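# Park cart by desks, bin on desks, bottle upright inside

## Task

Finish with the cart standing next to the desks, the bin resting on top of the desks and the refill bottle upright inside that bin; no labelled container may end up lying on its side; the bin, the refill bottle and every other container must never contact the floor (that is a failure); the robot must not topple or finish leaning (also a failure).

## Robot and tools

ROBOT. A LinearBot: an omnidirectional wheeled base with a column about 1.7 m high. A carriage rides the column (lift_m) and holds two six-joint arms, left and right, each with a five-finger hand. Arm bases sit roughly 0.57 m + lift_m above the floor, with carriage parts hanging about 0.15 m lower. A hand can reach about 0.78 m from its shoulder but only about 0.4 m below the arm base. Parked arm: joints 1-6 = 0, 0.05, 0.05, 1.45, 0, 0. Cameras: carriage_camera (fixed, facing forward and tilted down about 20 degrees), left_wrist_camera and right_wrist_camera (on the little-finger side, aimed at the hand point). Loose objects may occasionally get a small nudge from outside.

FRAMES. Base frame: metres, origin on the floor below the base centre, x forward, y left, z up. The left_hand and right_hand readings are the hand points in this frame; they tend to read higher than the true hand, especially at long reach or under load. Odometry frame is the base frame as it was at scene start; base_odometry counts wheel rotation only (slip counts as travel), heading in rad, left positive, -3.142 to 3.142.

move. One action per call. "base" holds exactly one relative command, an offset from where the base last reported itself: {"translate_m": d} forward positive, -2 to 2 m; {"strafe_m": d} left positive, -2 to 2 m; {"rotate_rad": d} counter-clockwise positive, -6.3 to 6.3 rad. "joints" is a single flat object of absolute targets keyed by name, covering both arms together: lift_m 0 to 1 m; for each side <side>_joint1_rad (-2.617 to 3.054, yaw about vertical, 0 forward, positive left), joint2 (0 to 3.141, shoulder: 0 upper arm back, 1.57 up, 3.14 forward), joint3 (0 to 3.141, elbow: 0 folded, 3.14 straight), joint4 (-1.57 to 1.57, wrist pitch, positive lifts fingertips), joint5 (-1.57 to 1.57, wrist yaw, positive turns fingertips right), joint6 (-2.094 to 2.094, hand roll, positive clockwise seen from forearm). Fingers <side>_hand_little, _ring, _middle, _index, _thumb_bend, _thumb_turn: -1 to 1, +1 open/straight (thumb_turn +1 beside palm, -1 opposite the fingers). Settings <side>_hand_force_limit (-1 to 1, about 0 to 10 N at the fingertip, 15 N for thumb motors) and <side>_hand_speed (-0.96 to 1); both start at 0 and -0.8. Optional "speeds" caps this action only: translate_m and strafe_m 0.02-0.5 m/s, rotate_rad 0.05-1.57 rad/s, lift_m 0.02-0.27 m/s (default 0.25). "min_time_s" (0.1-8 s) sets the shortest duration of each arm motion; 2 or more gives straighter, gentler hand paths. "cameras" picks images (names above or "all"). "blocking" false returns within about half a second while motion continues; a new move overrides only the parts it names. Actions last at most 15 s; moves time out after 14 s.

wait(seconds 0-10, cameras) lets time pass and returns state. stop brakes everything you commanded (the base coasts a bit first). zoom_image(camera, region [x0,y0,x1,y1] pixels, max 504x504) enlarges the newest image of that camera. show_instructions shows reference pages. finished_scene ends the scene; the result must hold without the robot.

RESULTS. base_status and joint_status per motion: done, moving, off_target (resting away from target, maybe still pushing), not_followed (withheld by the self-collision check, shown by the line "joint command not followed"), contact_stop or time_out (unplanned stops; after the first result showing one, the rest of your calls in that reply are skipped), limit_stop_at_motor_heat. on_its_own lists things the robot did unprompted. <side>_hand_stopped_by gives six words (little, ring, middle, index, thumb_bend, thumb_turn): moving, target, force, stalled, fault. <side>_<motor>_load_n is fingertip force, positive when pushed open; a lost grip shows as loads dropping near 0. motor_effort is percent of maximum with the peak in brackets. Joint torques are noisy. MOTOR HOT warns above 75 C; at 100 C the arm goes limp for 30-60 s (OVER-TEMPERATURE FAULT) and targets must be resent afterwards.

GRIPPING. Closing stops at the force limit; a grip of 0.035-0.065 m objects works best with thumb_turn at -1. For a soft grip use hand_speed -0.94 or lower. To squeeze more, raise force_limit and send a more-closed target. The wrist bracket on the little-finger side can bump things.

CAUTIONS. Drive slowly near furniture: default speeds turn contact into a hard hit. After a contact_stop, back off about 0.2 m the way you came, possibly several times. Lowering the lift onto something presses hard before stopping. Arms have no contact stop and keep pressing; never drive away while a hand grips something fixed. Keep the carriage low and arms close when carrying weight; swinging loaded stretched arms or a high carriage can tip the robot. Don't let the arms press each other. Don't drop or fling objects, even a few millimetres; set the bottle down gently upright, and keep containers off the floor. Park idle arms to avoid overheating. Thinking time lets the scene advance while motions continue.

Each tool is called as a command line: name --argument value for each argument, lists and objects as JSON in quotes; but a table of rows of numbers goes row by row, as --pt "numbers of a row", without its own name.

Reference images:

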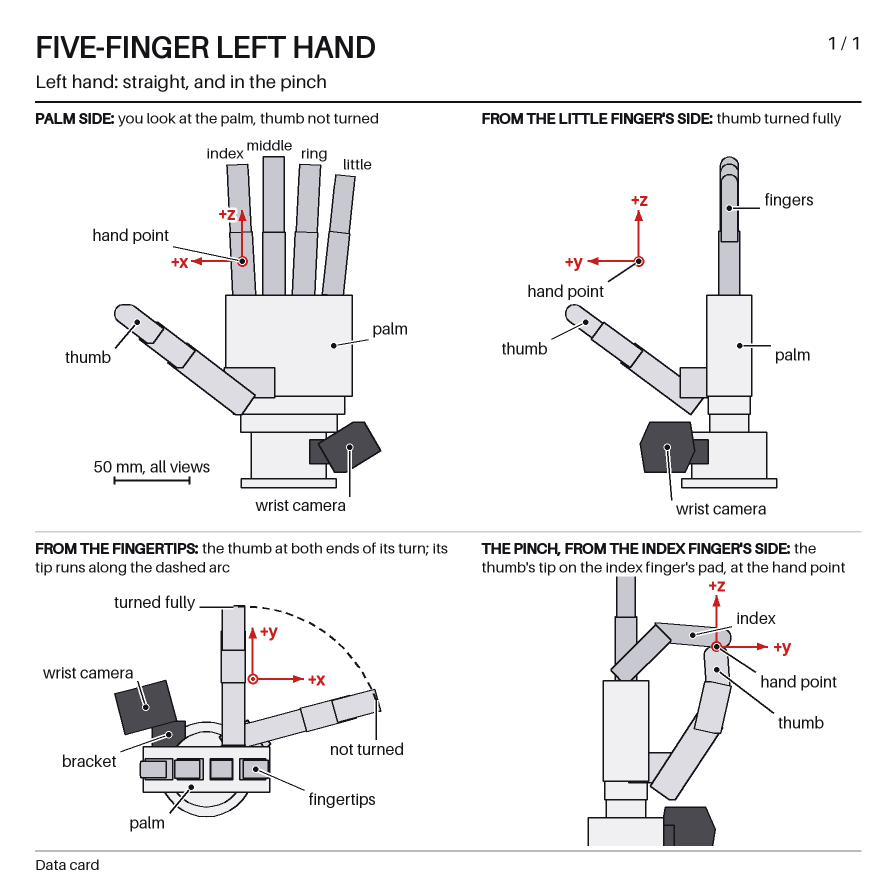

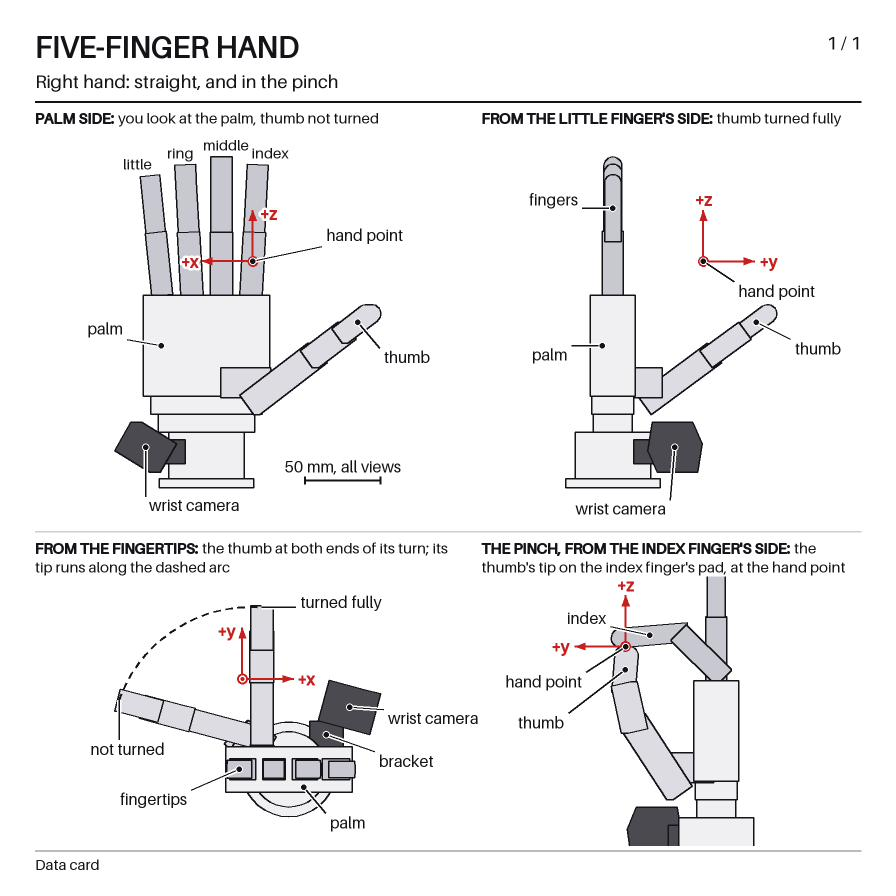

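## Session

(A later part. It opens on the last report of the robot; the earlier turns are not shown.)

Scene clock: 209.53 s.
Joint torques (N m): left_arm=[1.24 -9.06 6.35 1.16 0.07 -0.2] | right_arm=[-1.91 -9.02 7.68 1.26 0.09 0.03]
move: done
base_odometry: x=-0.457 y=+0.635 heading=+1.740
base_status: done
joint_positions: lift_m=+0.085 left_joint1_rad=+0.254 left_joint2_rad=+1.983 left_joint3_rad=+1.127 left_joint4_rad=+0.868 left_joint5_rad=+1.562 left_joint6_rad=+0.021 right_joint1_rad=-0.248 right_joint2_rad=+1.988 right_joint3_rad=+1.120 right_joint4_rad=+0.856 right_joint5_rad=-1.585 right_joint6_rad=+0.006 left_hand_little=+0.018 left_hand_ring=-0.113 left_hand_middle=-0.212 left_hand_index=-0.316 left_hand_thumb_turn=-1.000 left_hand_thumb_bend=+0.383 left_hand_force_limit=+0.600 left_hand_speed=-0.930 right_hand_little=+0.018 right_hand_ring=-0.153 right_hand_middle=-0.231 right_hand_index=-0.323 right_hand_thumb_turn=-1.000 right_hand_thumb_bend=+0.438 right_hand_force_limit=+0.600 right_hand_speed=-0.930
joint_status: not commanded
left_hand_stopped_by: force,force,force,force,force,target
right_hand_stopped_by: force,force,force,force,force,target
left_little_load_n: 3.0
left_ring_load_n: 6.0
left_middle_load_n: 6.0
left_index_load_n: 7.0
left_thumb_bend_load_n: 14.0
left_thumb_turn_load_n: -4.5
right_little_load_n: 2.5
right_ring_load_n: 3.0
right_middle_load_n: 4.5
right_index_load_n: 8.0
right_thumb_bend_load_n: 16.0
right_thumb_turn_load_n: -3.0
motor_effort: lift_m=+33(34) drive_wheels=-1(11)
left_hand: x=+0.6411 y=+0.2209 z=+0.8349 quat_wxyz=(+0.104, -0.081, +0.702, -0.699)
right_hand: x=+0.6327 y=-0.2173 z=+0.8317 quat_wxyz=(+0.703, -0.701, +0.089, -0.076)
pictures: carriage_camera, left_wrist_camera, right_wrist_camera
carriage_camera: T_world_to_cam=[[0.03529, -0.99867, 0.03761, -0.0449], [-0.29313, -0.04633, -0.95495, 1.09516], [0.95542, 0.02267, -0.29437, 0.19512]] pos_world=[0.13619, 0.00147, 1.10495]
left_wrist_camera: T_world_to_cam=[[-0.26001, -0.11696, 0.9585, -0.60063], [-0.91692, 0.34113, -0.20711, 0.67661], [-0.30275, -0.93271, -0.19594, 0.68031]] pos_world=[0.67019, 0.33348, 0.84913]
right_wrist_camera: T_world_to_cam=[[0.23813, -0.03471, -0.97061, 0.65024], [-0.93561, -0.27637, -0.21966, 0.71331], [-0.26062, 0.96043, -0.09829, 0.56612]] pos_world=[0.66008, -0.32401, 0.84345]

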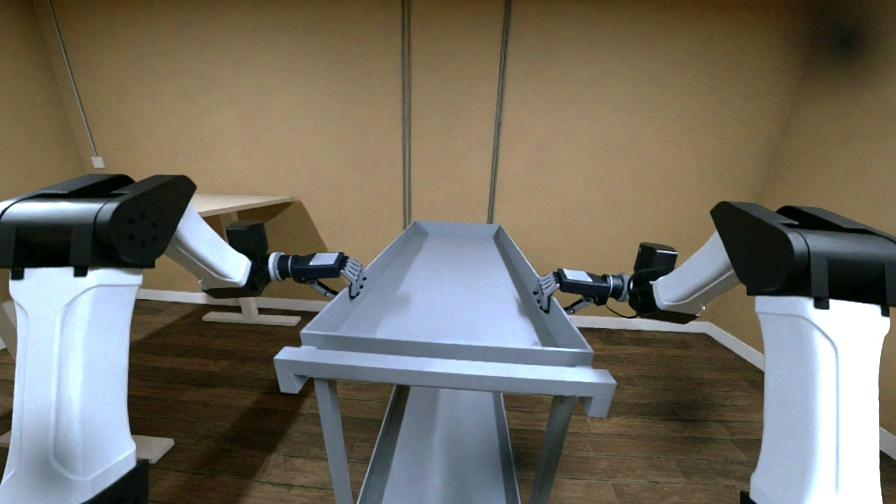

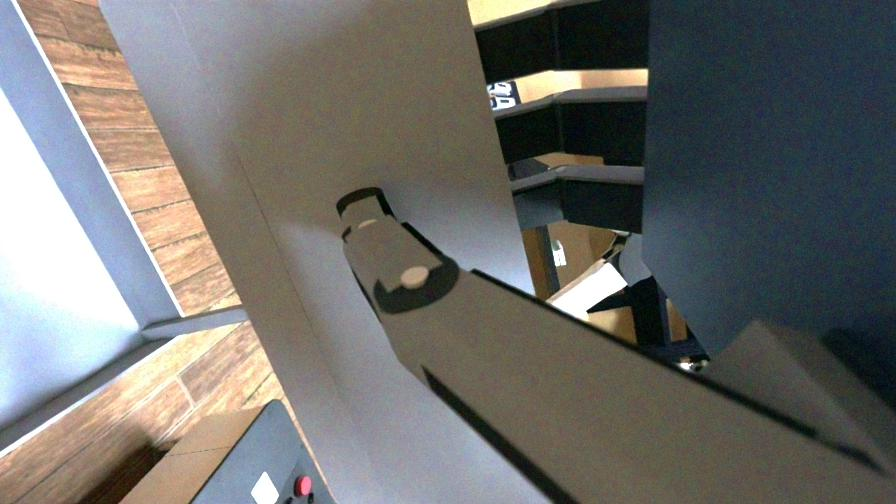

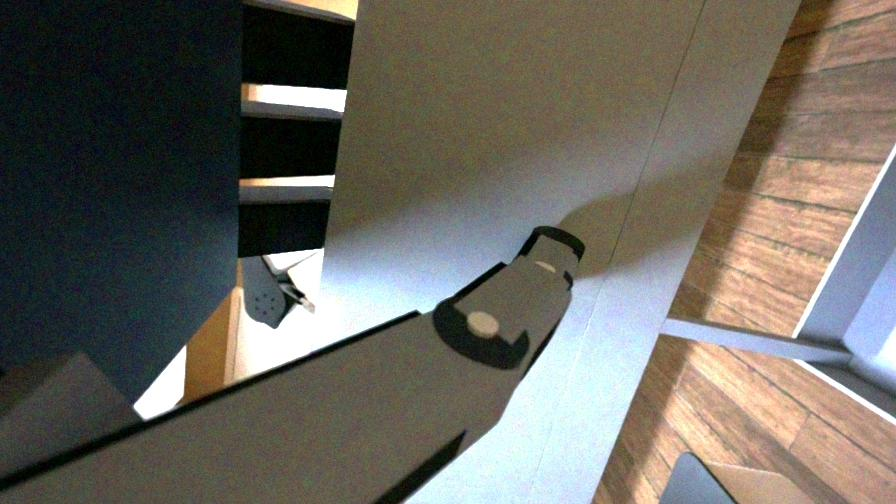

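move --base '{"strafe_m": 0.47}' --speeds '{"strafe_m": 0.1}' --cameras '["all"]'

Scene clock: 215.73 s.
Joint torques (N m): left_arm=[1.35 -9.05 6.35 1.15 0.07 -0.14] | right_arm=[-1.77 -9.16 7.76 1.19 0.09 0.08]
move: done
base_odometry: x=-0.920 y=+0.555 heading=+1.741
base_status: done
joint_positions: lift_m=+0.085 left_joint1_rad=+0.252 left_joint2_rad=+1.983 left_joint3_rad=+1.127 left_joint4_rad=+0.868 left_joint5_rad=+1.562 left_joint6_rad=+0.016 right_joint1_rad=-0.250 right_joint2_rad=+1.988 right_joint3_rad=+1.120 right_joint4_rad=+0.857 right_joint5_rad=-1.585 right_joint6_rad=+0.002 left_hand_little=+0.018 left_hand_ring=-0.113 left_hand_middle=-0.212 left_hand_index=-0.316 left_hand_thumb_turn=-1.000 left_hand_thumb_bend=+0.383 left_hand_force_limit=+0.600 left_hand_speed=-0.930 right_hand_little=+0.018 right_hand_ring=-0.153 right_hand_middle=-0.231 right_hand_index=-0.323 right_hand_thumb_turn=-1.000 right_hand_thumb_bend=+0.438 right_hand_force_limit=+0.600 right_hand_speed=-0.930
joint_status: not commanded
left_hand_stopped_by: force,force,force,force,force,target
right_hand_stopped_by: force,force,force,force,force,target
left_little_load_n: 2.5
left_ring_load_n: 5.0
left_middle_load_n: 5.5
left_index_load_n: 7.0
left_thumb_bend_load_n: 14.5
left_thumb_turn_load_n: -4.5
right_little_load_n: 3.0
right_ring_load_n: 3.5
right_middle_load_n: 5.0
right_index_load_n: 8.0
right_thumb_bend_load_n: 16.0
right_thumb_turn_load_n: -3.5
motor_effort: lift_m=+34(34) drive_wheels=-11(16)
left_hand: x=+0.6406 y=+0.2201 z=+0.8351 quat_wxyz=(+0.102, -0.082, +0.702, -0.700)
right_hand: x=+0.6332 y=-0.2182 z=+0.8316 quat_wxyz=(+0.703, -0.702, +0.088, -0.079)
pictures: carriage_camera, left_wrist_camera, right_wrist_camera
carriage_camera: T_world_to_cam=[[0.03529, -0.99867, 0.03761, -0.0449], [-0.29313, -0.04633, -0.95495, 1.09516], [0.95542, 0.02267, -0.29437, 0.19512]] pos_world=[0.13619, 0.00147, 1.10495]
left_wrist_camera: T_world_to_cam=[[-0.25566, -0.11525, 0.95987, -0.60523], [-0.91726, 0.34258, -0.20318, 0.67309], [-0.30542, -0.93239, -0.1933, 0.6788]] pos_world=[0.66998, 0.33257, 0.84892]
right_wrist_camera: T_world_to_cam=[[0.24278, -0.03634, -0.9694, 0.64571], [-0.93507, -0.27481, -0.22388, 0.717], [-0.25827, 0.96081, -0.1007, 0.56765]] pos_world=[0.66028, -0.3249, 0.84364]

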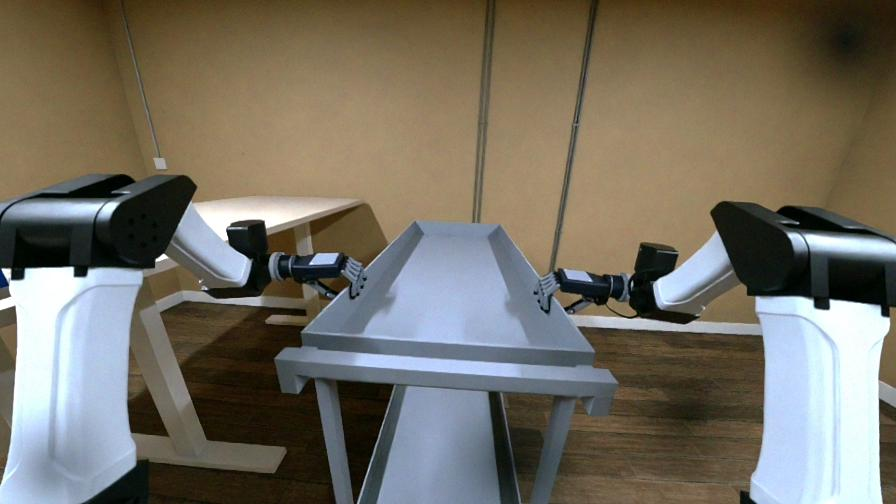

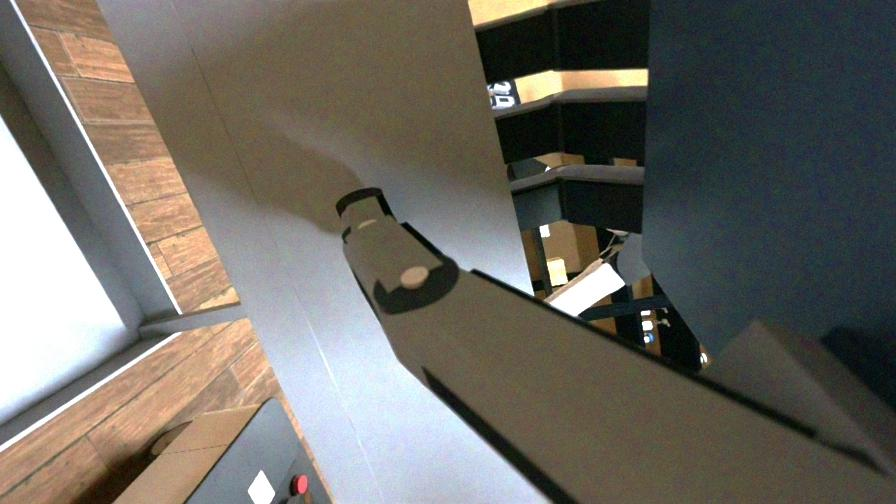

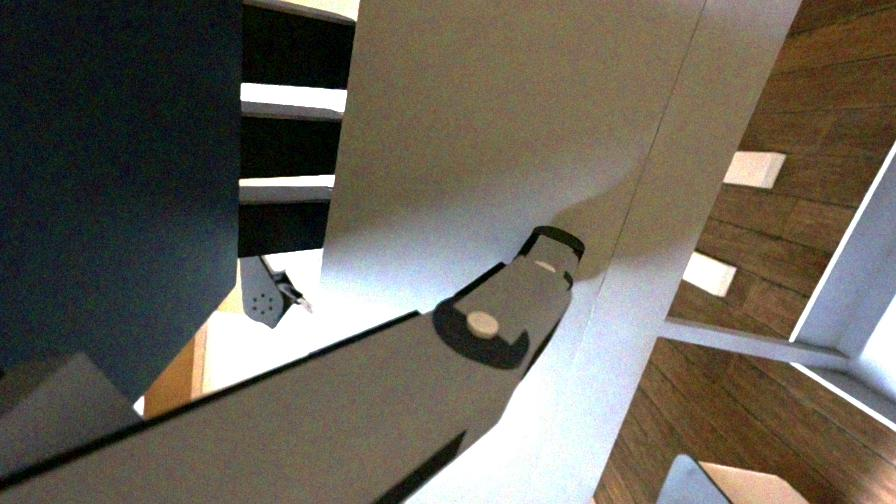

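move --joints '{"left_hand_speed": -0.7, "right_hand_speed": -0.7, "left_hand_little": 1, "left_hand_ring": 1, "left_hand_middle": 1, "left_hand_index": 1, "left_hand_thumb_bend": 1, "right_hand_little": 1, "right_hand_ring": 1, "right_hand_middle": 1, "right_hand_index": 1, "right_hand_thumb_bend": 1}'

move --joints '{"lift_m": 0.3}' --speeds '{"lift_m": 0.1}'

move --base '{"translate_m": -0.4}' --speeds '{"translate_m": 0.25}' --cameras '["carriage_camera"]'

Scene clock: 218.50 s.
Joint torques (N m): left_arm=[0.95 -9.03 6.37 1.16 0.07 -0.14] | right_arm=[-0.91 -9.16 7.83 1.23 0.06 0.09]
move: done
base_odometry: x=-0.920 y=+0.555 heading=+1.741
base_status: not commanded
joint_positions: lift_m=+0.085 left_joint1_rad=+0.257 left_joint2_rad=+1.983 left_joint3_rad=+1.127 left_joint4_rad=+0.867 left_joint5_rad=+1.562 left_joint6_rad=+0.015 right_joint1_rad=-0.259 right_joint2_rad=+1.988 right_joint3_rad=+1.120 right_joint4_rad=+0.856 right_joint5_rad=-1.582 right_joint6_rad=+0.001 left_hand_little=+1.000 left_hand_ring=+1.000 left_hand_middle=+1.000 left_hand_index=+1.000 left_hand_thumb_turn=-1.000 left_hand_thumb_bend=+1.000 left_hand_force_limit=+0.600 left_hand_speed=-0.700 right_hand_little=+1.000 right_hand_ring=+1.000 right_hand_middle=+1.000 right_hand_index=+1.000 right_hand_thumb_turn=-1.000 right_hand_thumb_bend=+1.000 right_hand_force_limit=+0.600 right_hand_speed=-0.700
joint_status: all done
left_hand_stopped_by: target,target,target,target,target,target
right_hand_stopped_by: target,target,target,target,target,target
left_little_load_n: 0.0
left_ring_load_n: 0.0
left_middle_load_n: 0.0
left_index_load_n: 0.0
left_thumb_bend_load_n: 0.0
left_thumb_turn_load_n: 0.0
right_little_load_n: 0.0
right_ring_load_n: 0.0
right_middle_load_n: 0.0
right_index_load_n: 0.0
right_thumb_bend_load_n: 0.0
right_thumb_turn_load_n: 0.0
motor_effort: lift_m=+34(34) drive_wheels=-5(15)
left_hand: x=+0.6410 y=+0.2222 z=+0.8350 quat_wxyz=(+0.103, -0.085, +0.702, -0.700)
right_hand: x=+0.6345 y=-0.2218 z=+0.8316 quat_wxyz=(+0.702, -0.701, +0.091, -0.083)
pictures: none

Scene clock: 221.03 s.
Joint torques (N m): left_arm=[0.95 -9.1 6.41 1.19 0.08 -0.14] | right_arm=[-1.1 -9.33 7.84 1.29 0.04 0.08]
move: done
base_odometry: x=-0.920 y=+0.555 heading=+1.741
base_status: not commanded
joint_positions: lift_m=+0.300 left_joint1_rad=+0.257 left_joint2_rad=+1.983 left_joint3_rad=+1.127 left_joint4_rad=+0.862 left_joint5_rad=+1.562 left_joint6_rad=+0.015 right_joint1_rad=-0.259 right_joint2_rad=+1.989 right_joint3_rad=+1.120 right_joint4_rad=+0.851 right_joint5_rad=-1.581 right_joint6_rad=+0.001 left_hand_little=+1.000 left_hand_ring=+1.000 left_hand_middle=+1.000 left_hand_index=+1.000 left_hand_thumb_turn=-1.000 left_hand_thumb_bend=+1.000 left_hand_force_limit=+0.600 left_hand_speed=-0.700 right_hand_little=+1.000 right_hand_ring=+1.000 right_hand_middle=+1.000 right_hand_index=+1.000 right_hand_thumb_turn=-1.000 right_hand_thumb_bend=+1.000 right_hand_force_limit=+0.600 right_hand_speed=-0.700
joint_status: all done
left_hand_stopped_by: target,target,target,target,target,target
right_hand_stopped_by: target,target,target,target,target,target
left_little_load_n: 0.0
left_ring_load_n: 0.0
left_middle_load_n: 0.0
left_index_load_n: 0.0
left_thumb_bend_load_n: 0.0
left_thumb_turn_load_n: 0.0
right_little_load_n: 0.0
right_ring_load_n: 0.0
right_middle_load_n: 0.0
right_index_load_n: 0.0
right_thumb_bend_load_n: 0.0
right_thumb_turn_load_n: 0.0
motor_effort: lift_m=+31(39) drive_wheels=-11(13)
left_hand: x=+0.6407 y=+0.2222 z=+1.0498 quat_wxyz=(+0.101, -0.086, +0.702, -0.700)
right_hand: x=+0.6345 y=-0.2218 z=+1.0463 quat_wxyz=(+0.702, -0.701, +0.094, -0.081)
pictures: none

Scene clock: 224.03 s.
Joint torques (N m): left_arm=[0.94 -9.06 6.35 1.22 0.09 -0.14] | right_arm=[-0.99 -9.07 7.77 1.26 0.06 0.09]
move: done
base_odometry: x=-0.852 y=+0.161 heading=+1.742
base_status: done
joint_positions: lift_m=+0.300 left_joint1_rad=+0.257 left_joint2_rad=+1.983 left_joint3_rad=+1.127 left_joint4_rad=+0.862 left_joint5_rad=+1.562 left_joint6_rad=+0.015 right_joint1_rad=-0.259 right_joint2_rad=+1.989 right_joint3_rad=+1.120 right_joint4_rad=+0.851 right_joint5_rad=-1.579 right_joint6_rad=+0.001 left_hand_little=+1.000 left_hand_ring=+1.000 left_hand_middle=+1.000 left_hand_index=+1.000 left_hand_thumb_turn=-1.000 left_hand_thumb_bend=+1.000 left_hand_force_limit=+0.600 left_hand_speed=-0.700 right_hand_little=+1.000 right_hand_ring=+1.000 right_hand_middle=+1.000 right_hand_index=+1.000 right_hand_thumb_turn=-1.000 right_hand_thumb_bend=+1.000 right_hand_force_limit=+0.600 right_hand_speed=-0.700
joint_status: not commanded
left_hand_stopped_by: target,target,target,target,target,target
right_hand_stopped_by: target,target,target,target,target,target
left_little_load_n: 0.0
left_ring_load_n: 0.0
left_middle_load_n: 0.0
left_index_load_n: 0.0
left_thumb_bend_load_n: 0.0
left_thumb_turn_load_n: 0.0
right_little_load_n: 0.0
right_ring_load_n: 0.0
right_middle_load_n: 0.0
right_index_load_n: 0.0
right_thumb_bend_load_n: 0.0
right_thumb_turn_load_n: 0.0
motor_effort: lift_m=+32(33) drive_wheels=-4(13)
left_hand: x=+0.6407 y=+0.2222 z=+1.0498 quat_wxyz=(+0.101, -0.086, +0.702, -0.700)
right_hand: x=+0.6349 y=-0.2218 z=+1.0462 quat_wxyz=(+0.702, -0.701, +0.095, -0.082)
carriage_camera: T_world_to_cam=[[0.03529, -0.99867, 0.03761, -0.05299], [-0.29313, -0.04633, -0.95495, 1.30067], [0.95542, 0.02267, -0.29437, 0.25846]] pos_world=[0.13619, 0.00147, 1.32015]

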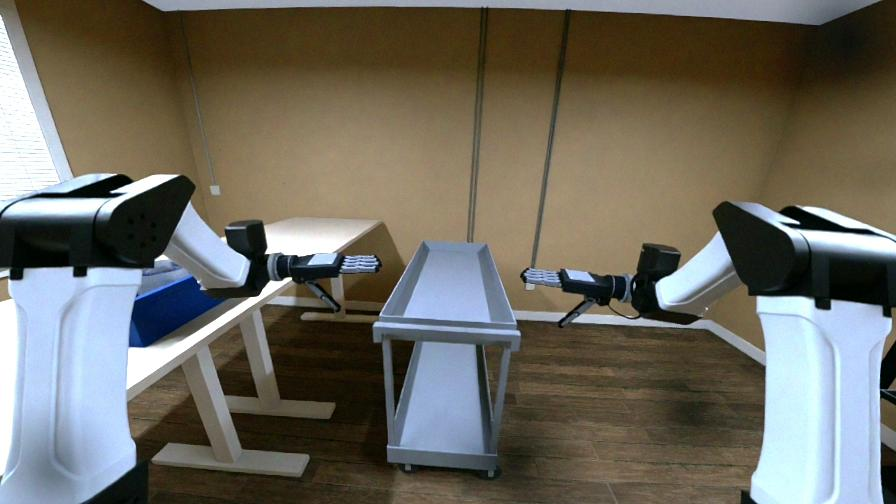

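move --base '{"strafe_m": -0.97}' --speeds '{"strafe_m": 0.3}' --joints '{"left_joint1_rad": 0, "left_joint2_rad": 1.742, "left_joint3_rad": 0.794, "left_joint4_rad": 0.948, "left_joint5_rad": 0, "left_joint6_rad": 0, "right_joint1_rad": 0, "right_joint2_rad": 1.742, "right_joint3_rad": 0.794, "right_joint4_rad": 0.948, "right_joint5_rad": 0, "right_joint6_rad": 0}' --min_time_s 3 --cameras '["carriage_camera"]'

move --base '{"translate_m": 1.33}' --speeds '{"translate_m": 0.3}' --cameras '["carriage_camera"]'

Scene clock: 230.53 s.
Joint torques (N m): left_arm=[-0.06 -9.88 5 2.22 -0.06 -0.14] | right_arm=[0.18 -10.5 5.65 2.25 0.04 0.09]
move: done
base_odometry: x=+0.104 y=+0.325 heading=+1.741
base_status: done
joint_positions: lift_m=+0.300 left_joint1_rad=+0.005 left_joint2_rad=+1.765 left_joint3_rad=+0.808 left_joint4_rad=+0.945 left_joint5_rad=+0.013 left_joint6_rad=+0.015 right_joint1_rad=-0.007 right_joint2_rad=+1.772 right_joint3_rad=+0.807 right_joint4_rad=+0.934 right_joint5_rad=-0.010 right_joint6_rad=+0.001 left_hand_little=+1.000 left_hand_ring=+1.000 left_hand_middle=+1.000 left_hand_index=+1.000 left_hand_thumb_turn=-1.000 left_hand_thumb_bend=+1.000 left_hand_force_limit=+0.600 left_hand_speed=-0.700 right_hand_little=+1.000 right_hand_ring=+1.000 right_hand_middle=+1.000 right_hand_index=+1.000 right_hand_thumb_turn=-1.000 right_hand_thumb_bend=+1.000 right_hand_force_limit=+0.600 right_hand_speed=-0.700
joint_status: all done
left_hand_stopped_by: target,target,target,target,target,target
right_hand_stopped_by: target,target,target,target,target,target
left_little_load_n: -0.5
left_ring_load_n: -0.5
left_middle_load_n: 0.0
left_index_load_n: 0.0
left_thumb_bend_load_n: 0.0
left_thumb_turn_load_n: 0.0
right_little_load_n: -0.5
right_ring_load_n: 0.0
right_middle_load_n: 0.0
right_index_load_n: 0.0
right_thumb_bend_load_n: 0.0
right_thumb_turn_load_n: 0.0
motor_effort: lift_m=+32(32) drive_wheels=-3(11)
left_hand: x=+0.7544 y=+0.2844 z=+1.0433 quat_wxyz=(+0.499, -0.497, +0.509, -0.495)
right_hand: x=+0.7536 y=-0.2848 z=+1.0370 quat_wxyz=(+0.493, -0.508, +0.507, -0.491)
carriage_camera: T_world_to_cam=[[0.03529, -0.99867, 0.03761, -0.05299], [-0.29313, -0.04633, -0.95495, 1.30067], [0.95542, 0.02267, -0.29437, 0.25846]] pos_world=[0.13619, 0.00147, 1.32015]

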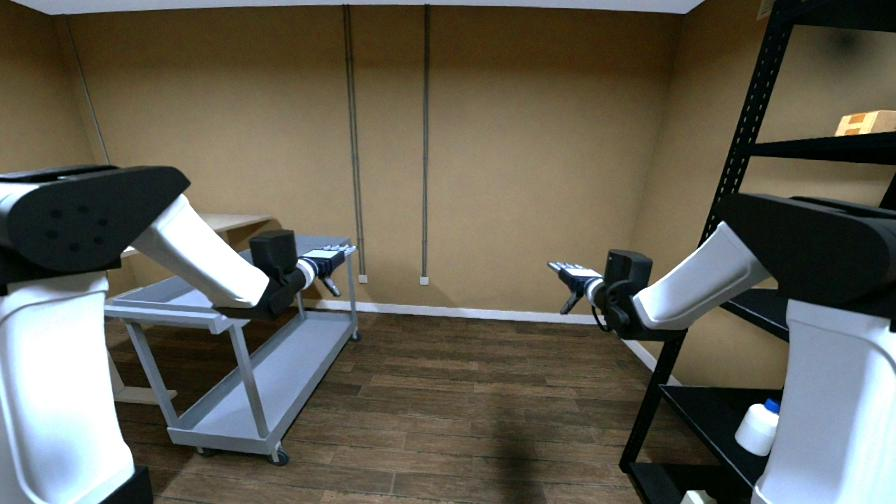

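Scene clock: 236.47 s.
Joint torques (N m): left_arm=[-0.06 -9.48 5.08 2.18 -0.06 -0.14] | right_arm=[0.25 -10.3 5.67 2.25 0.08 0.09]
move: done
base_odometry: x=-0.120 y=+1.636 heading=+1.741
base_status: done
joint_positions: lift_m=+0.300 left_joint1_rad=+0.005 left_joint2_rad=+1.761 left_joint3_rad=+0.807 left_joint4_rad=+0.948 left_joint5_rad=+0.013 left_joint6_rad=+0.015 right_joint1_rad=-0.007 right_joint2_rad=+1.769 right_joint3_rad=+0.807 right_joint4_rad=+0.939 right_joint5_rad=-0.010 right_joint6_rad=+0.001 left_hand_little=+1.000 left_hand_ring=+1.000 left_hand_middle=+1.000 left_hand_index=+1.000 left_hand_thumb_turn=-1.000 left_hand_thumb_bend=+1.000 left_hand_force_limit=+0.600 left_hand_speed=-0.700 right_hand_little=+1.000 right_hand_ring=+1.000 right_hand_middle=+1.000 right_hand_index=+1.000 right_hand_thumb_turn=-1.000 right_hand_thumb_bend=+1.000 right_hand_force_limit=+0.600 right_hand_speed=-0.700
joint_status: not commanded
left_hand_stopped_by: target,target,target,target,target,target
right_hand_stopped_by: target,target,target,target,target,target
left_little_load_n: 0.0
left_ring_load_n: 0.0
left_middle_load_n: 0.0
left_index_load_n: 0.0
left_thumb_bend_load_n: 0.0
left_thumb_turn_load_n: 0.0
right_little_load_n: 0.0
right_ring_load_n: 0.0
right_middle_load_n: 0.0
right_index_load_n: 0.0
right_thumb_bend_load_n: 0.0
right_thumb_turn_load_n: 0.0
motor_effort: lift_m=+32(33) drive_wheels=-7(15)
left_hand: x=+0.7541 y=+0.2845 z=+1.0459 quat_wxyz=(+0.500, -0.496, +0.507, -0.497)
right_hand: x=+0.7539 y=-0.2848 z=+1.0395 quat_wxyz=(+0.495, -0.507, +0.505, -0.493)
carriage_camera: T_world_to_cam=[[0.03529, -0.99867, 0.03761, -0.05299], [-0.29313, -0.04633, -0.95495, 1.30067], [0.95542, 0.02267, -0.29437, 0.25846]] pos_world=[0.13619, 0.00147, 1.32015]

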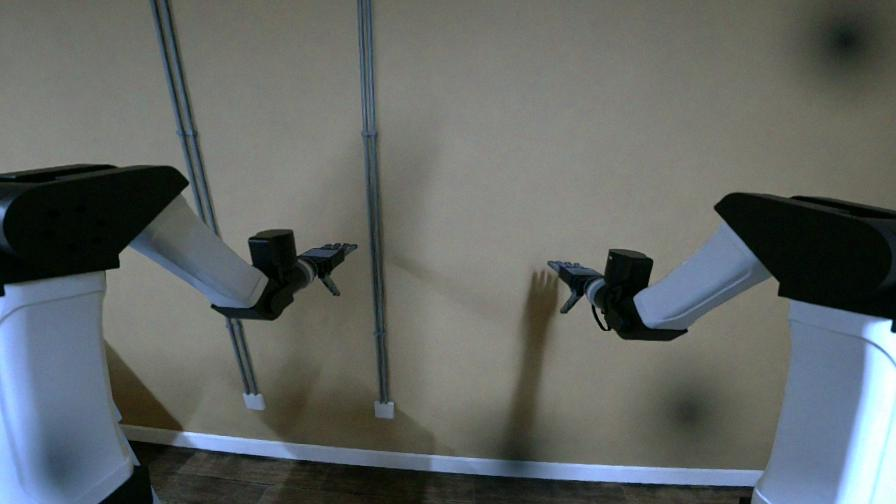

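move --base '{"translate_m": -0.12}'

move --base '{"rotate_rad": 1.571}' --speeds '{"rotate_rad": 0.6}' --cameras '["carriage_camera"]'

Scene clock: 238.43 s.
Joint torques (N m): left_arm=[-0.09 -9.42 5.16 2.17 -0.04 -0.14] | right_arm=[0.24 -10.11 5.89 2.18 0.1 0.08]
move: done
base_odometry: x=-0.100 y=+1.518 heading=+1.741
base_status: done
joint_positions: lift_m=+0.300 left_joint1_rad=+0.005 left_joint2_rad=+1.760 left_joint3_rad=+0.807 left_joint4_rad=+0.949 left_joint5_rad=+0.011 left_joint6_rad=+0.015 right_joint1_rad=-0.007 right_joint2_rad=+1.767 right_joint3_rad=+0.807 right_joint4_rad=+0.941 right_joint5_rad=-0.010 right_joint6_rad=+0.001 left_hand_little=+1.000 left_hand_ring=+1.000 left_hand_middle=+1.000 left_hand_index=+1.000 left_hand_thumb_turn=-1.000 left_hand_thumb_bend=+1.000 left_hand_force_limit=+0.600 left_hand_speed=-0.700 right_hand_little=+1.000 right_hand_ring=+1.000 right_hand_middle=+1.000 right_hand_index=+1.000 right_hand_thumb_turn=-1.000 right_hand_thumb_bend=+1.000 right_hand_force_limit=+0.600 right_hand_speed=-0.700
joint_status: not commanded
left_hand_stopped_by: target,target,target,target,target,target
right_hand_stopped_by: target,target,target,target,target,target
left_little_load_n: 0.0
left_ring_load_n: 0.0
left_middle_load_n: 0.0
left_index_load_n: 0.0
left_thumb_bend_load_n: 0.0
left_thumb_turn_load_n: 0.0
right_little_load_n: 0.0
right_ring_load_n: 0.0
right_middle_load_n: 0.0
right_index_load_n: 0.0
right_thumb_bend_load_n: 0.0
right_thumb_turn_load_n: 0.0
motor_effort: lift_m=+32(32) drive_wheels=-7(17)
left_hand: x=+0.7542 y=+0.2848 z=+1.0469 quat_wxyz=(+0.501, -0.496, +0.506, -0.497)
right_hand: x=+0.7539 y=-0.2848 z=+1.0415 quat_wxyz=(+0.496, -0.505, +0.504, -0.494)
pictures: none

Scene clock: 242.10 s.
Joint torques (N m): left_arm=[0.03 -9.37 5.12 2.18 0.01 -0.14] | right_arm=[-0.34 -10 5.76 2.22 0.04 0.08]
move: done
base_odometry: x=-0.100 y=+1.518 heading=-2.972
base_status: done
joint_positions: lift_m=+0.300 left_joint1_rad=+0.004 left_joint2_rad=+1.759 left_joint3_rad=+0.807 left_joint4_rad=+0.951 left_joint5_rad=+0.006 left_joint6_rad=+0.015 right_joint1_rad=-0.001 right_joint2_rad=+1.766 right_joint3_rad=+0.807 right_joint4_rad=+0.941 right_joint5_rad=-0.006 right_joint6_rad=+0.001 left_hand_little=+1.000 left_hand_ring=+1.000 left_hand_middle=+1.000 left_hand_index=+1.000 left_hand_thumb_turn=-1.000 left_hand_thumb_bend=+1.000 left_hand_force_limit=+0.600 left_hand_speed=-0.700 right_hand_little=+1.000 right_hand_ring=+1.000 right_hand_middle=+1.000 right_hand_index=+1.000 right_hand_thumb_turn=-1.000 right_hand_thumb_bend=+1.000 right_hand_force_limit=+0.600 right_hand_speed=-0.700
joint_status: not commanded
left_hand_stopped_by: target,target,target,target,target,target
right_hand_stopped_by: target,target,target,target,target,target
left_little_load_n: 0.0
left_ring_load_n: 0.0
left_middle_load_n: 0.0
left_index_load_n: 0.0
left_thumb_bend_load_n: 0.0
left_thumb_turn_load_n: 0.0
right_little_load_n: 0.0
right_ring_load_n: -0.5
right_middle_load_n: 0.0
right_index_load_n: 0.0
right_thumb_bend_load_n: 0.0
right_thumb_turn_load_n: 0.0
motor_effort: lift_m=+32(33) drive_wheels=+8(14)
left_hand: x=+0.7544 y=+0.2853 z=+1.0475 quat_wxyz=(+0.503, -0.496, +0.505, -0.496)
right_hand: x=+0.7539 y=-0.2829 z=+1.0421 quat_wxyz=(+0.497, -0.505, +0.504, -0.494)
carriage_camera: T_world_to_cam=[[0.03529, -0.99867, 0.03761, -0.05299], [-0.29313, -0.04633, -0.95495, 1.30067], [0.95542, 0.02267, -0.29437, 0.25846]] pos_world=[0.13619, 0.00147, 1.32015]

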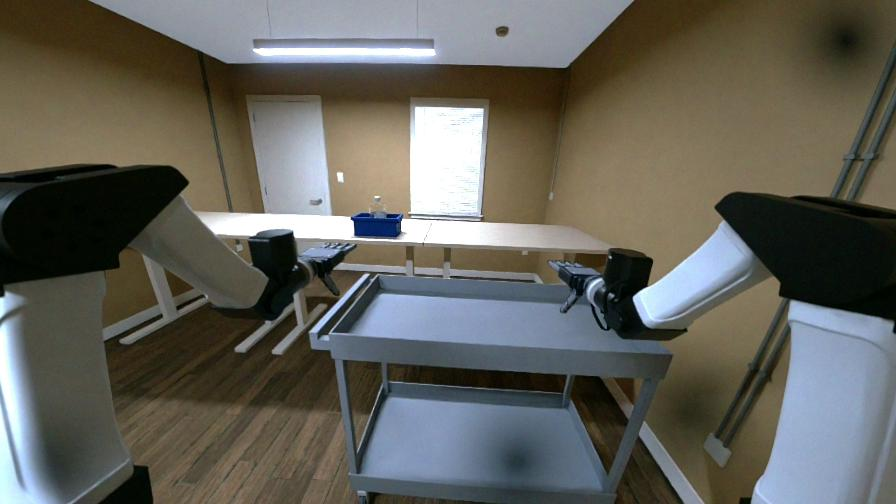

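zoom_image --camera "carriage_camera" --region '[290, 240, 690, 400]'

Scaled by 1.260.

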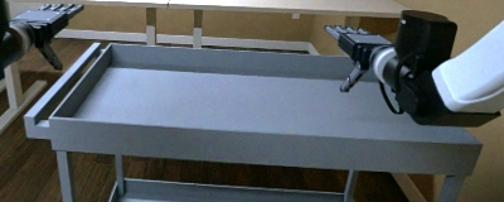

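move --base '{"strafe_m": -0.147}' --speeds '{"strafe_m": 0.15}' --joints '{"lift_m": 0.16}' --cameras '["all"]'

zoom_image --camera "carriage_camera" --region '[200, 220, 700, 400]'

Scene clock: 244.50 s.
Joint torques (N m): left_arm=[-0.02 -8.66 5.44 2.15 0.02 -0.13] | right_arm=[-0.43 -9.16 6.64 2.19 0.09 0.08]
move: done
base_odometry: x=-0.125 y=+1.663 heading=-2.971
base_status: done
joint_positions: lift_m=+0.160 left_joint1_rad=+0.004 left_joint2_rad=+1.752 left_joint3_rad=+0.803 left_joint4_rad=+0.954 left_joint5_rad=+0.006 left_joint6_rad=+0.015 right_joint1_rad=-0.001 right_joint2_rad=+1.760 right_joint3_rad=+0.799 right_joint4_rad=+0.936 right_joint5_rad=-0.005 right_joint6_rad=+0.001 left_hand_little=+1.000 left_hand_ring=+1.000 left_hand_middle=+1.000 left_hand_index=+1.000 left_hand_thumb_turn=-1.000 left_hand_thumb_bend=+1.000 left_hand_force_limit=+0.600 left_hand_speed=-0.700 right_hand_little=+1.000 right_hand_ring=+1.000 right_hand_middle=+1.000 right_hand_index=+1.000 right_hand_thumb_turn=-1.000 right_hand_thumb_bend=+1.000 right_hand_force_limit=+0.600 right_hand_speed=-0.700
joint_status: all done
left_hand_stopped_by: target,target,target,target,target,target
right_hand_stopped_by: target,target,target,target,target,target
left_little_load_n: 0.0
left_ring_load_n: 0.0
left_middle_load_n: 0.0
left_index_load_n: 0.0
left_thumb_bend_load_n: 0.0
left_thumb_turn_load_n: 0.0
right_little_load_n: 0.0
right_ring_load_n: 0.0
right_middle_load_n: 0.0
right_index_load_n: 0.0
right_thumb_bend_load_n: 0.0
right_thumb_turn_load_n: 0.0
motor_effort: lift_m=+34(35) drive_wheels=-6(14)
left_hand: x=+0.7534 y=+0.2852 z=+0.9097 quat_wxyz=(+0.504, -0.495, +0.503, -0.498)
right_hand: x=+0.7517 y=-0.2826 z=+0.9003 quat_wxyz=(+0.495, -0.507, +0.505, -0.493)
pictures: carriage_camera, left_wrist_camera, right_wrist_camera
carriage_camera: T_world_to_cam=[[0.03529, -0.99867, 0.03761, -0.04772], [-0.29313, -0.04633, -0.95495, 1.16678], [0.95542, 0.02267, -0.29437, 0.21719]] pos_world=[0.13619, 0.00147, 1.17995]
left_wrist_camera: T_world_to_cam=[[0.04107, -0.26433, 0.96356, -0.82499], [-0.56798, -0.79958, -0.19513, 0.82468], [0.82202, -0.53927, -0.18297, -0.18244]] pos_world=[0.65225, 0.34294, 0.92247]
right_wrist_camera: T_world_to_cam=[[-0.00074, -0.25585, -0.96672, 0.79979], [-0.49487, 0.84014, -0.22197, 0.80792], [0.86896, 0.47824, -0.12723, -0.29273]] pos_world=[0.65478, -0.33415, 0.91526]

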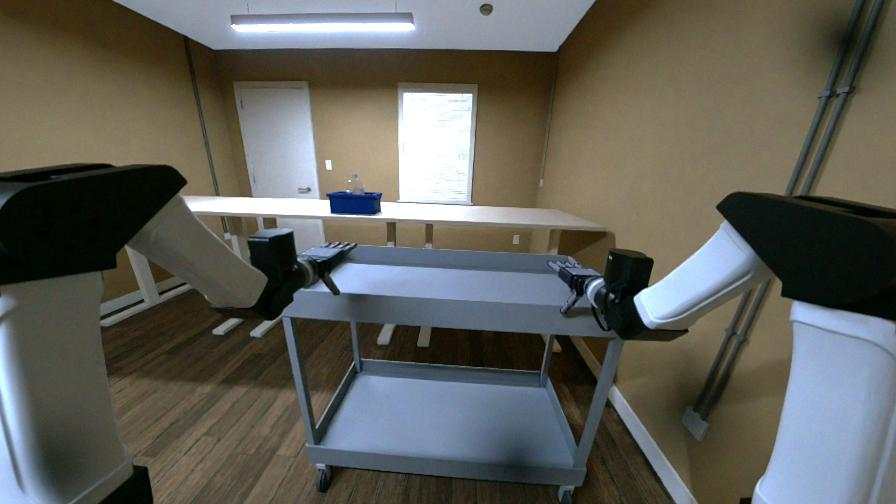

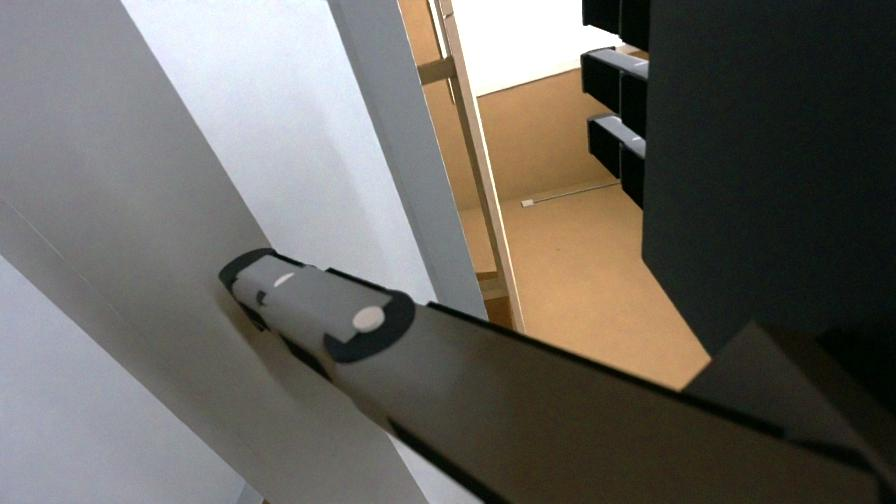

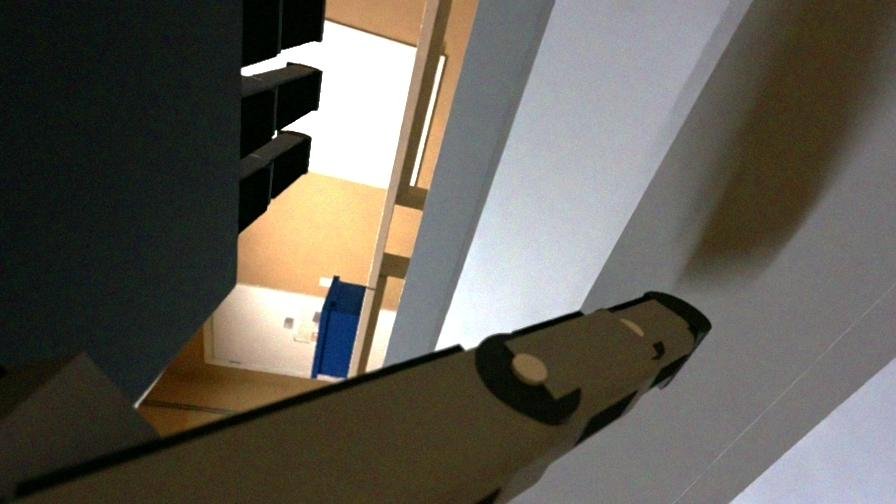

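Scaled by 1.008.

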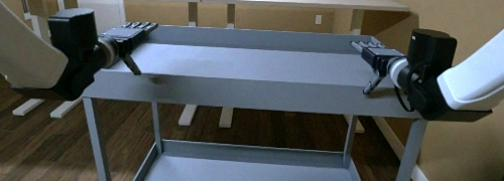

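zoom_image --camera "carriage_camera" --region '[270, 230, 390, 330]'

zoom_image --camera "carriage_camera" --region '[530, 240, 650, 350]'

Scaled by 4.200.

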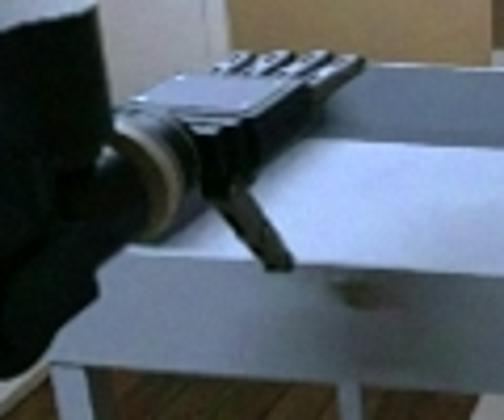

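Scaled by 4.200.

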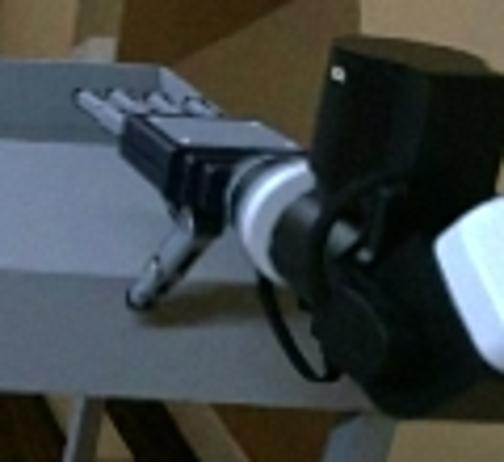

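move --base '{"translate_m": -0.01}' --speeds '{"translate_m": 0.05}'

move --joints '{"lift_m": 0.085}' --speeds '{"lift_m": 0.04}' --cameras '["all"]'

zoom_image --camera "carriage_camera" --region '[200, 200, 700, 400]'

Scene clock: 245.80 s.
Joint torques (N m): left_arm=[0.03 -8.68 5.42 2.14 0.02 -0.14] | right_arm=[-0.5 -9.31 6.65 2.15 0.03 0.08]
move: done
base_odometry: x=-0.116 y=+1.665 heading=-2.971
base_status: done
joint_positions: lift_m=+0.160 left_joint1_rad=+0.004 left_joint2_rad=+1.752 left_joint3_rad=+0.803 left_joint4_rad=+0.955 left_joint5_rad=+0.006 left_joint6_rad=+0.015 right_joint1_rad=-0.001 right_joint2_rad=+1.760 right_joint3_rad=+0.799 right_joint4_rad=+0.939 right_joint5_rad=-0.005 right_joint6_rad=+0.001 left_hand_little=+1.000 left_hand_ring=+1.000 left_hand_middle=+1.000 left_hand_index=+1.000 left_hand_thumb_turn=-1.000 left_hand_thumb_bend=+1.000 left_hand_force_limit=+0.600 left_hand_speed=-0.700 right_hand_little=+1.000 right_hand_ring=+1.000 right_hand_middle=+1.000 right_hand_index=+1.000 right_hand_thumb_turn=-1.000 right_hand_thumb_bend=+1.000 right_hand_force_limit=+0.600 right_hand_speed=-0.700
joint_status: not commanded
left_hand_stopped_by: target,target,target,target,target,target
right_hand_stopped_by: target,target,target,target,target,target
left_little_load_n: 0.0
left_ring_load_n: -0.5
left_middle_load_n: 0.0
left_index_load_n: 0.0
left_thumb_bend_load_n: 0.0
left_thumb_turn_load_n: 0.0
right_little_load_n: 0.0
right_ring_load_n: 0.0
right_middle_load_n: 0.0
right_index_load_n: 0.0
right_thumb_bend_load_n: 0.0
right_thumb_turn_load_n: 0.0
motor_effort: lift_m=+34(35) drive_wheels=-3(13)
left_hand: x=+0.7535 y=+0.2852 z=+0.9102 quat_wxyz=(+0.505, -0.494, +0.503, -0.498)
right_hand: x=+0.7519 y=-0.2826 z=+0.9011 quat_wxyz=(+0.496, -0.506, +0.504, -0.493)
pictures: none

Scene clock: 248.00 s.
Joint torques (N m): left_arm=[-0.01 -8.7 5.45 2.13 0.02 -0.14] | right_arm=[-0.35 -9.39 6.54 2.18 0.02 0.08]
move: done
base_odometry: x=-0.116 y=+1.665 heading=-2.971
base_status: not commanded
joint_positions: lift_m=+0.085 left_joint1_rad=+0.004 left_joint2_rad=+1.752 left_joint3_rad=+0.803 left_joint4_rad=+0.956 left_joint5_rad=+0.006 left_joint6_rad=+0.015 right_joint1_rad=-0.001 right_joint2_rad=+1.760 right_joint3_rad=+0.799 right_joint4_rad=+0.940 right_joint5_rad=-0.005 right_joint6_rad=+0.001 left_hand_little=+1.000 left_hand_ring=+1.000 left_hand_middle=+1.000 left_hand_index=+1.000 left_hand_thumb_turn=-1.000 left_hand_thumb_bend=+1.000 left_hand_force_limit=+0.600 left_hand_speed=-0.700 right_hand_little=+1.000 right_hand_ring=+1.000 right_hand_middle=+1.000 right_hand_index=+1.000 right_hand_thumb_turn=-1.000 right_hand_thumb_bend=+1.000 right_hand_force_limit=+0.600 right_hand_speed=-0.700
joint_status: all done
left_hand_stopped_by: target,target,target,target,target,target
right_hand_stopped_by: target,target,target,target,target,target
left_little_load_n: 0.0
left_ring_load_n: 0.0
left_middle_load_n: 0.0
left_index_load_n: -0.5
left_thumb_bend_load_n: 0.0
left_thumb_turn_load_n: 0.0
right_little_load_n: 0.0
right_ring_load_n: 0.0
right_middle_load_n: 0.0
right_index_load_n: 0.0
right_thumb_bend_load_n: 0.0
right_thumb_turn_load_n: 0.0
motor_effort: lift_m=+33(34) drive_wheels=-2(5)
left_hand: x=+0.7535 y=+0.2852 z=+0.8355 quat_wxyz=(+0.505, -0.494, +0.503, -0.498)
right_hand: x=+0.7519 y=-0.2826 z=+0.8264 quat_wxyz=(+0.496, -0.506, +0.504, -0.494)
pictures: carriage_camera, left_wrist_camera, right_wrist_camera
carriage_camera: T_world_to_cam=[[0.03529, -0.99867, 0.03761, -0.0449], [-0.29313, -0.04633, -0.95495, 1.09516], [0.95542, 0.02267, -0.29437, 0.19512]] pos_world=[0.13619, 0.00147, 1.10495]
left_wrist_camera: T_world_to_cam=[[0.03851, -0.26436, 0.96366, -0.75162], [-0.56749, -0.79955, -0.19666, 0.81122], [0.82248, -0.53929, -0.1808, -0.19838]] pos_world=[0.65246, 0.34294, 0.84797]
right_wrist_camera: T_world_to_cam=[[0.00298, -0.25574, -0.96674, 0.72559], [-0.49402, 0.84016, -0.22378, 0.7925], [0.86945, 0.47825, -0.12384, -0.30552]] pos_world=[0.65498, -0.33415, 0.84097]

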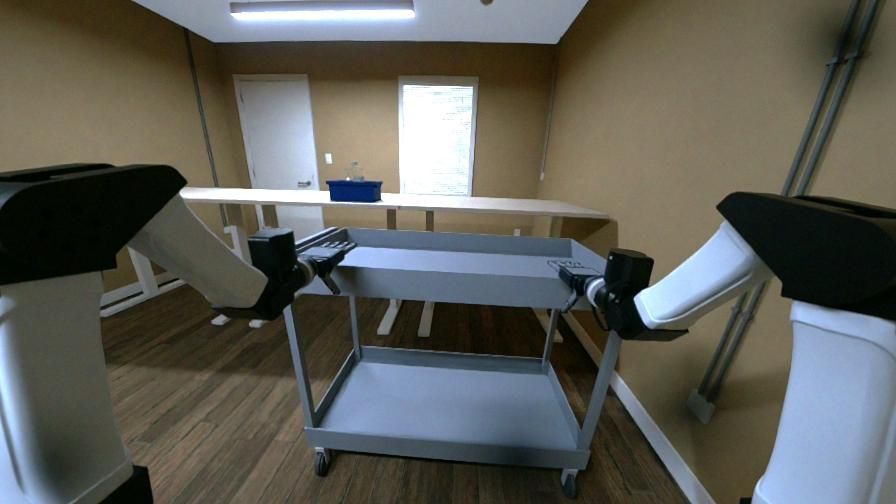

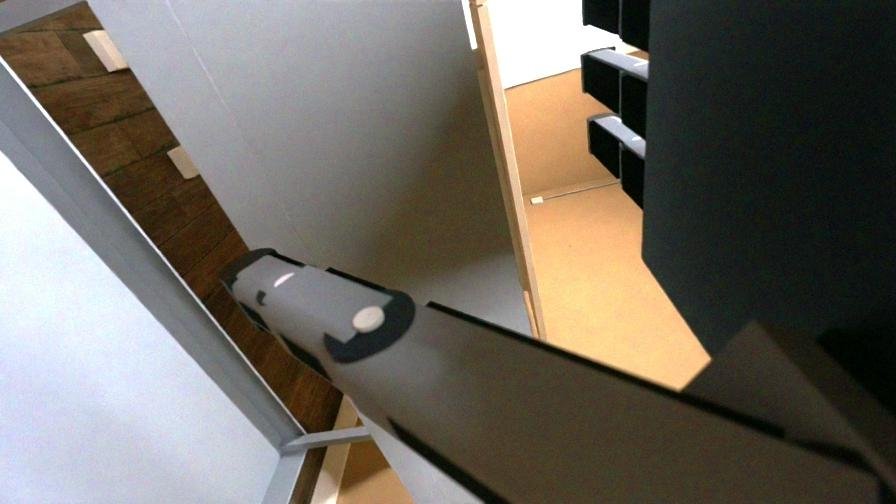

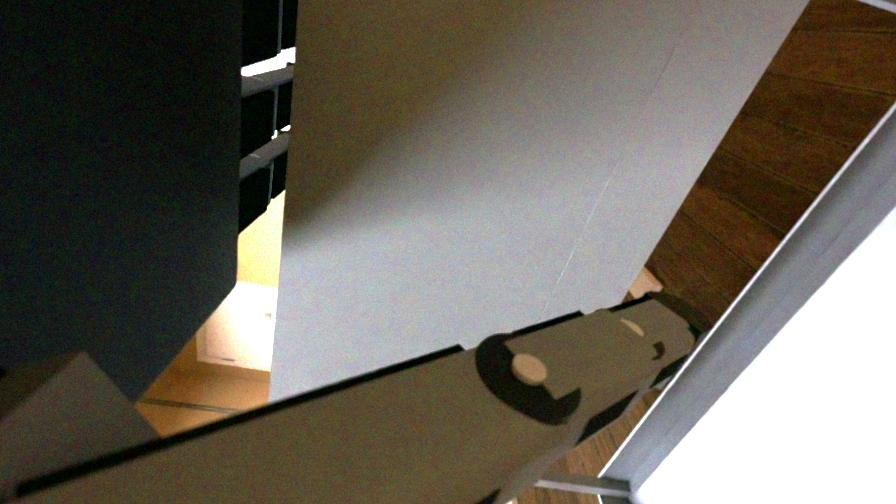

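Scaled by 1.008.

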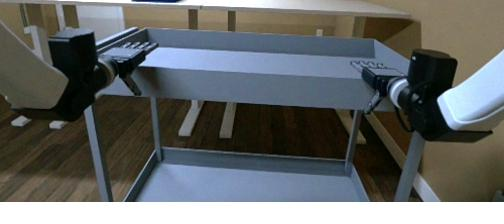

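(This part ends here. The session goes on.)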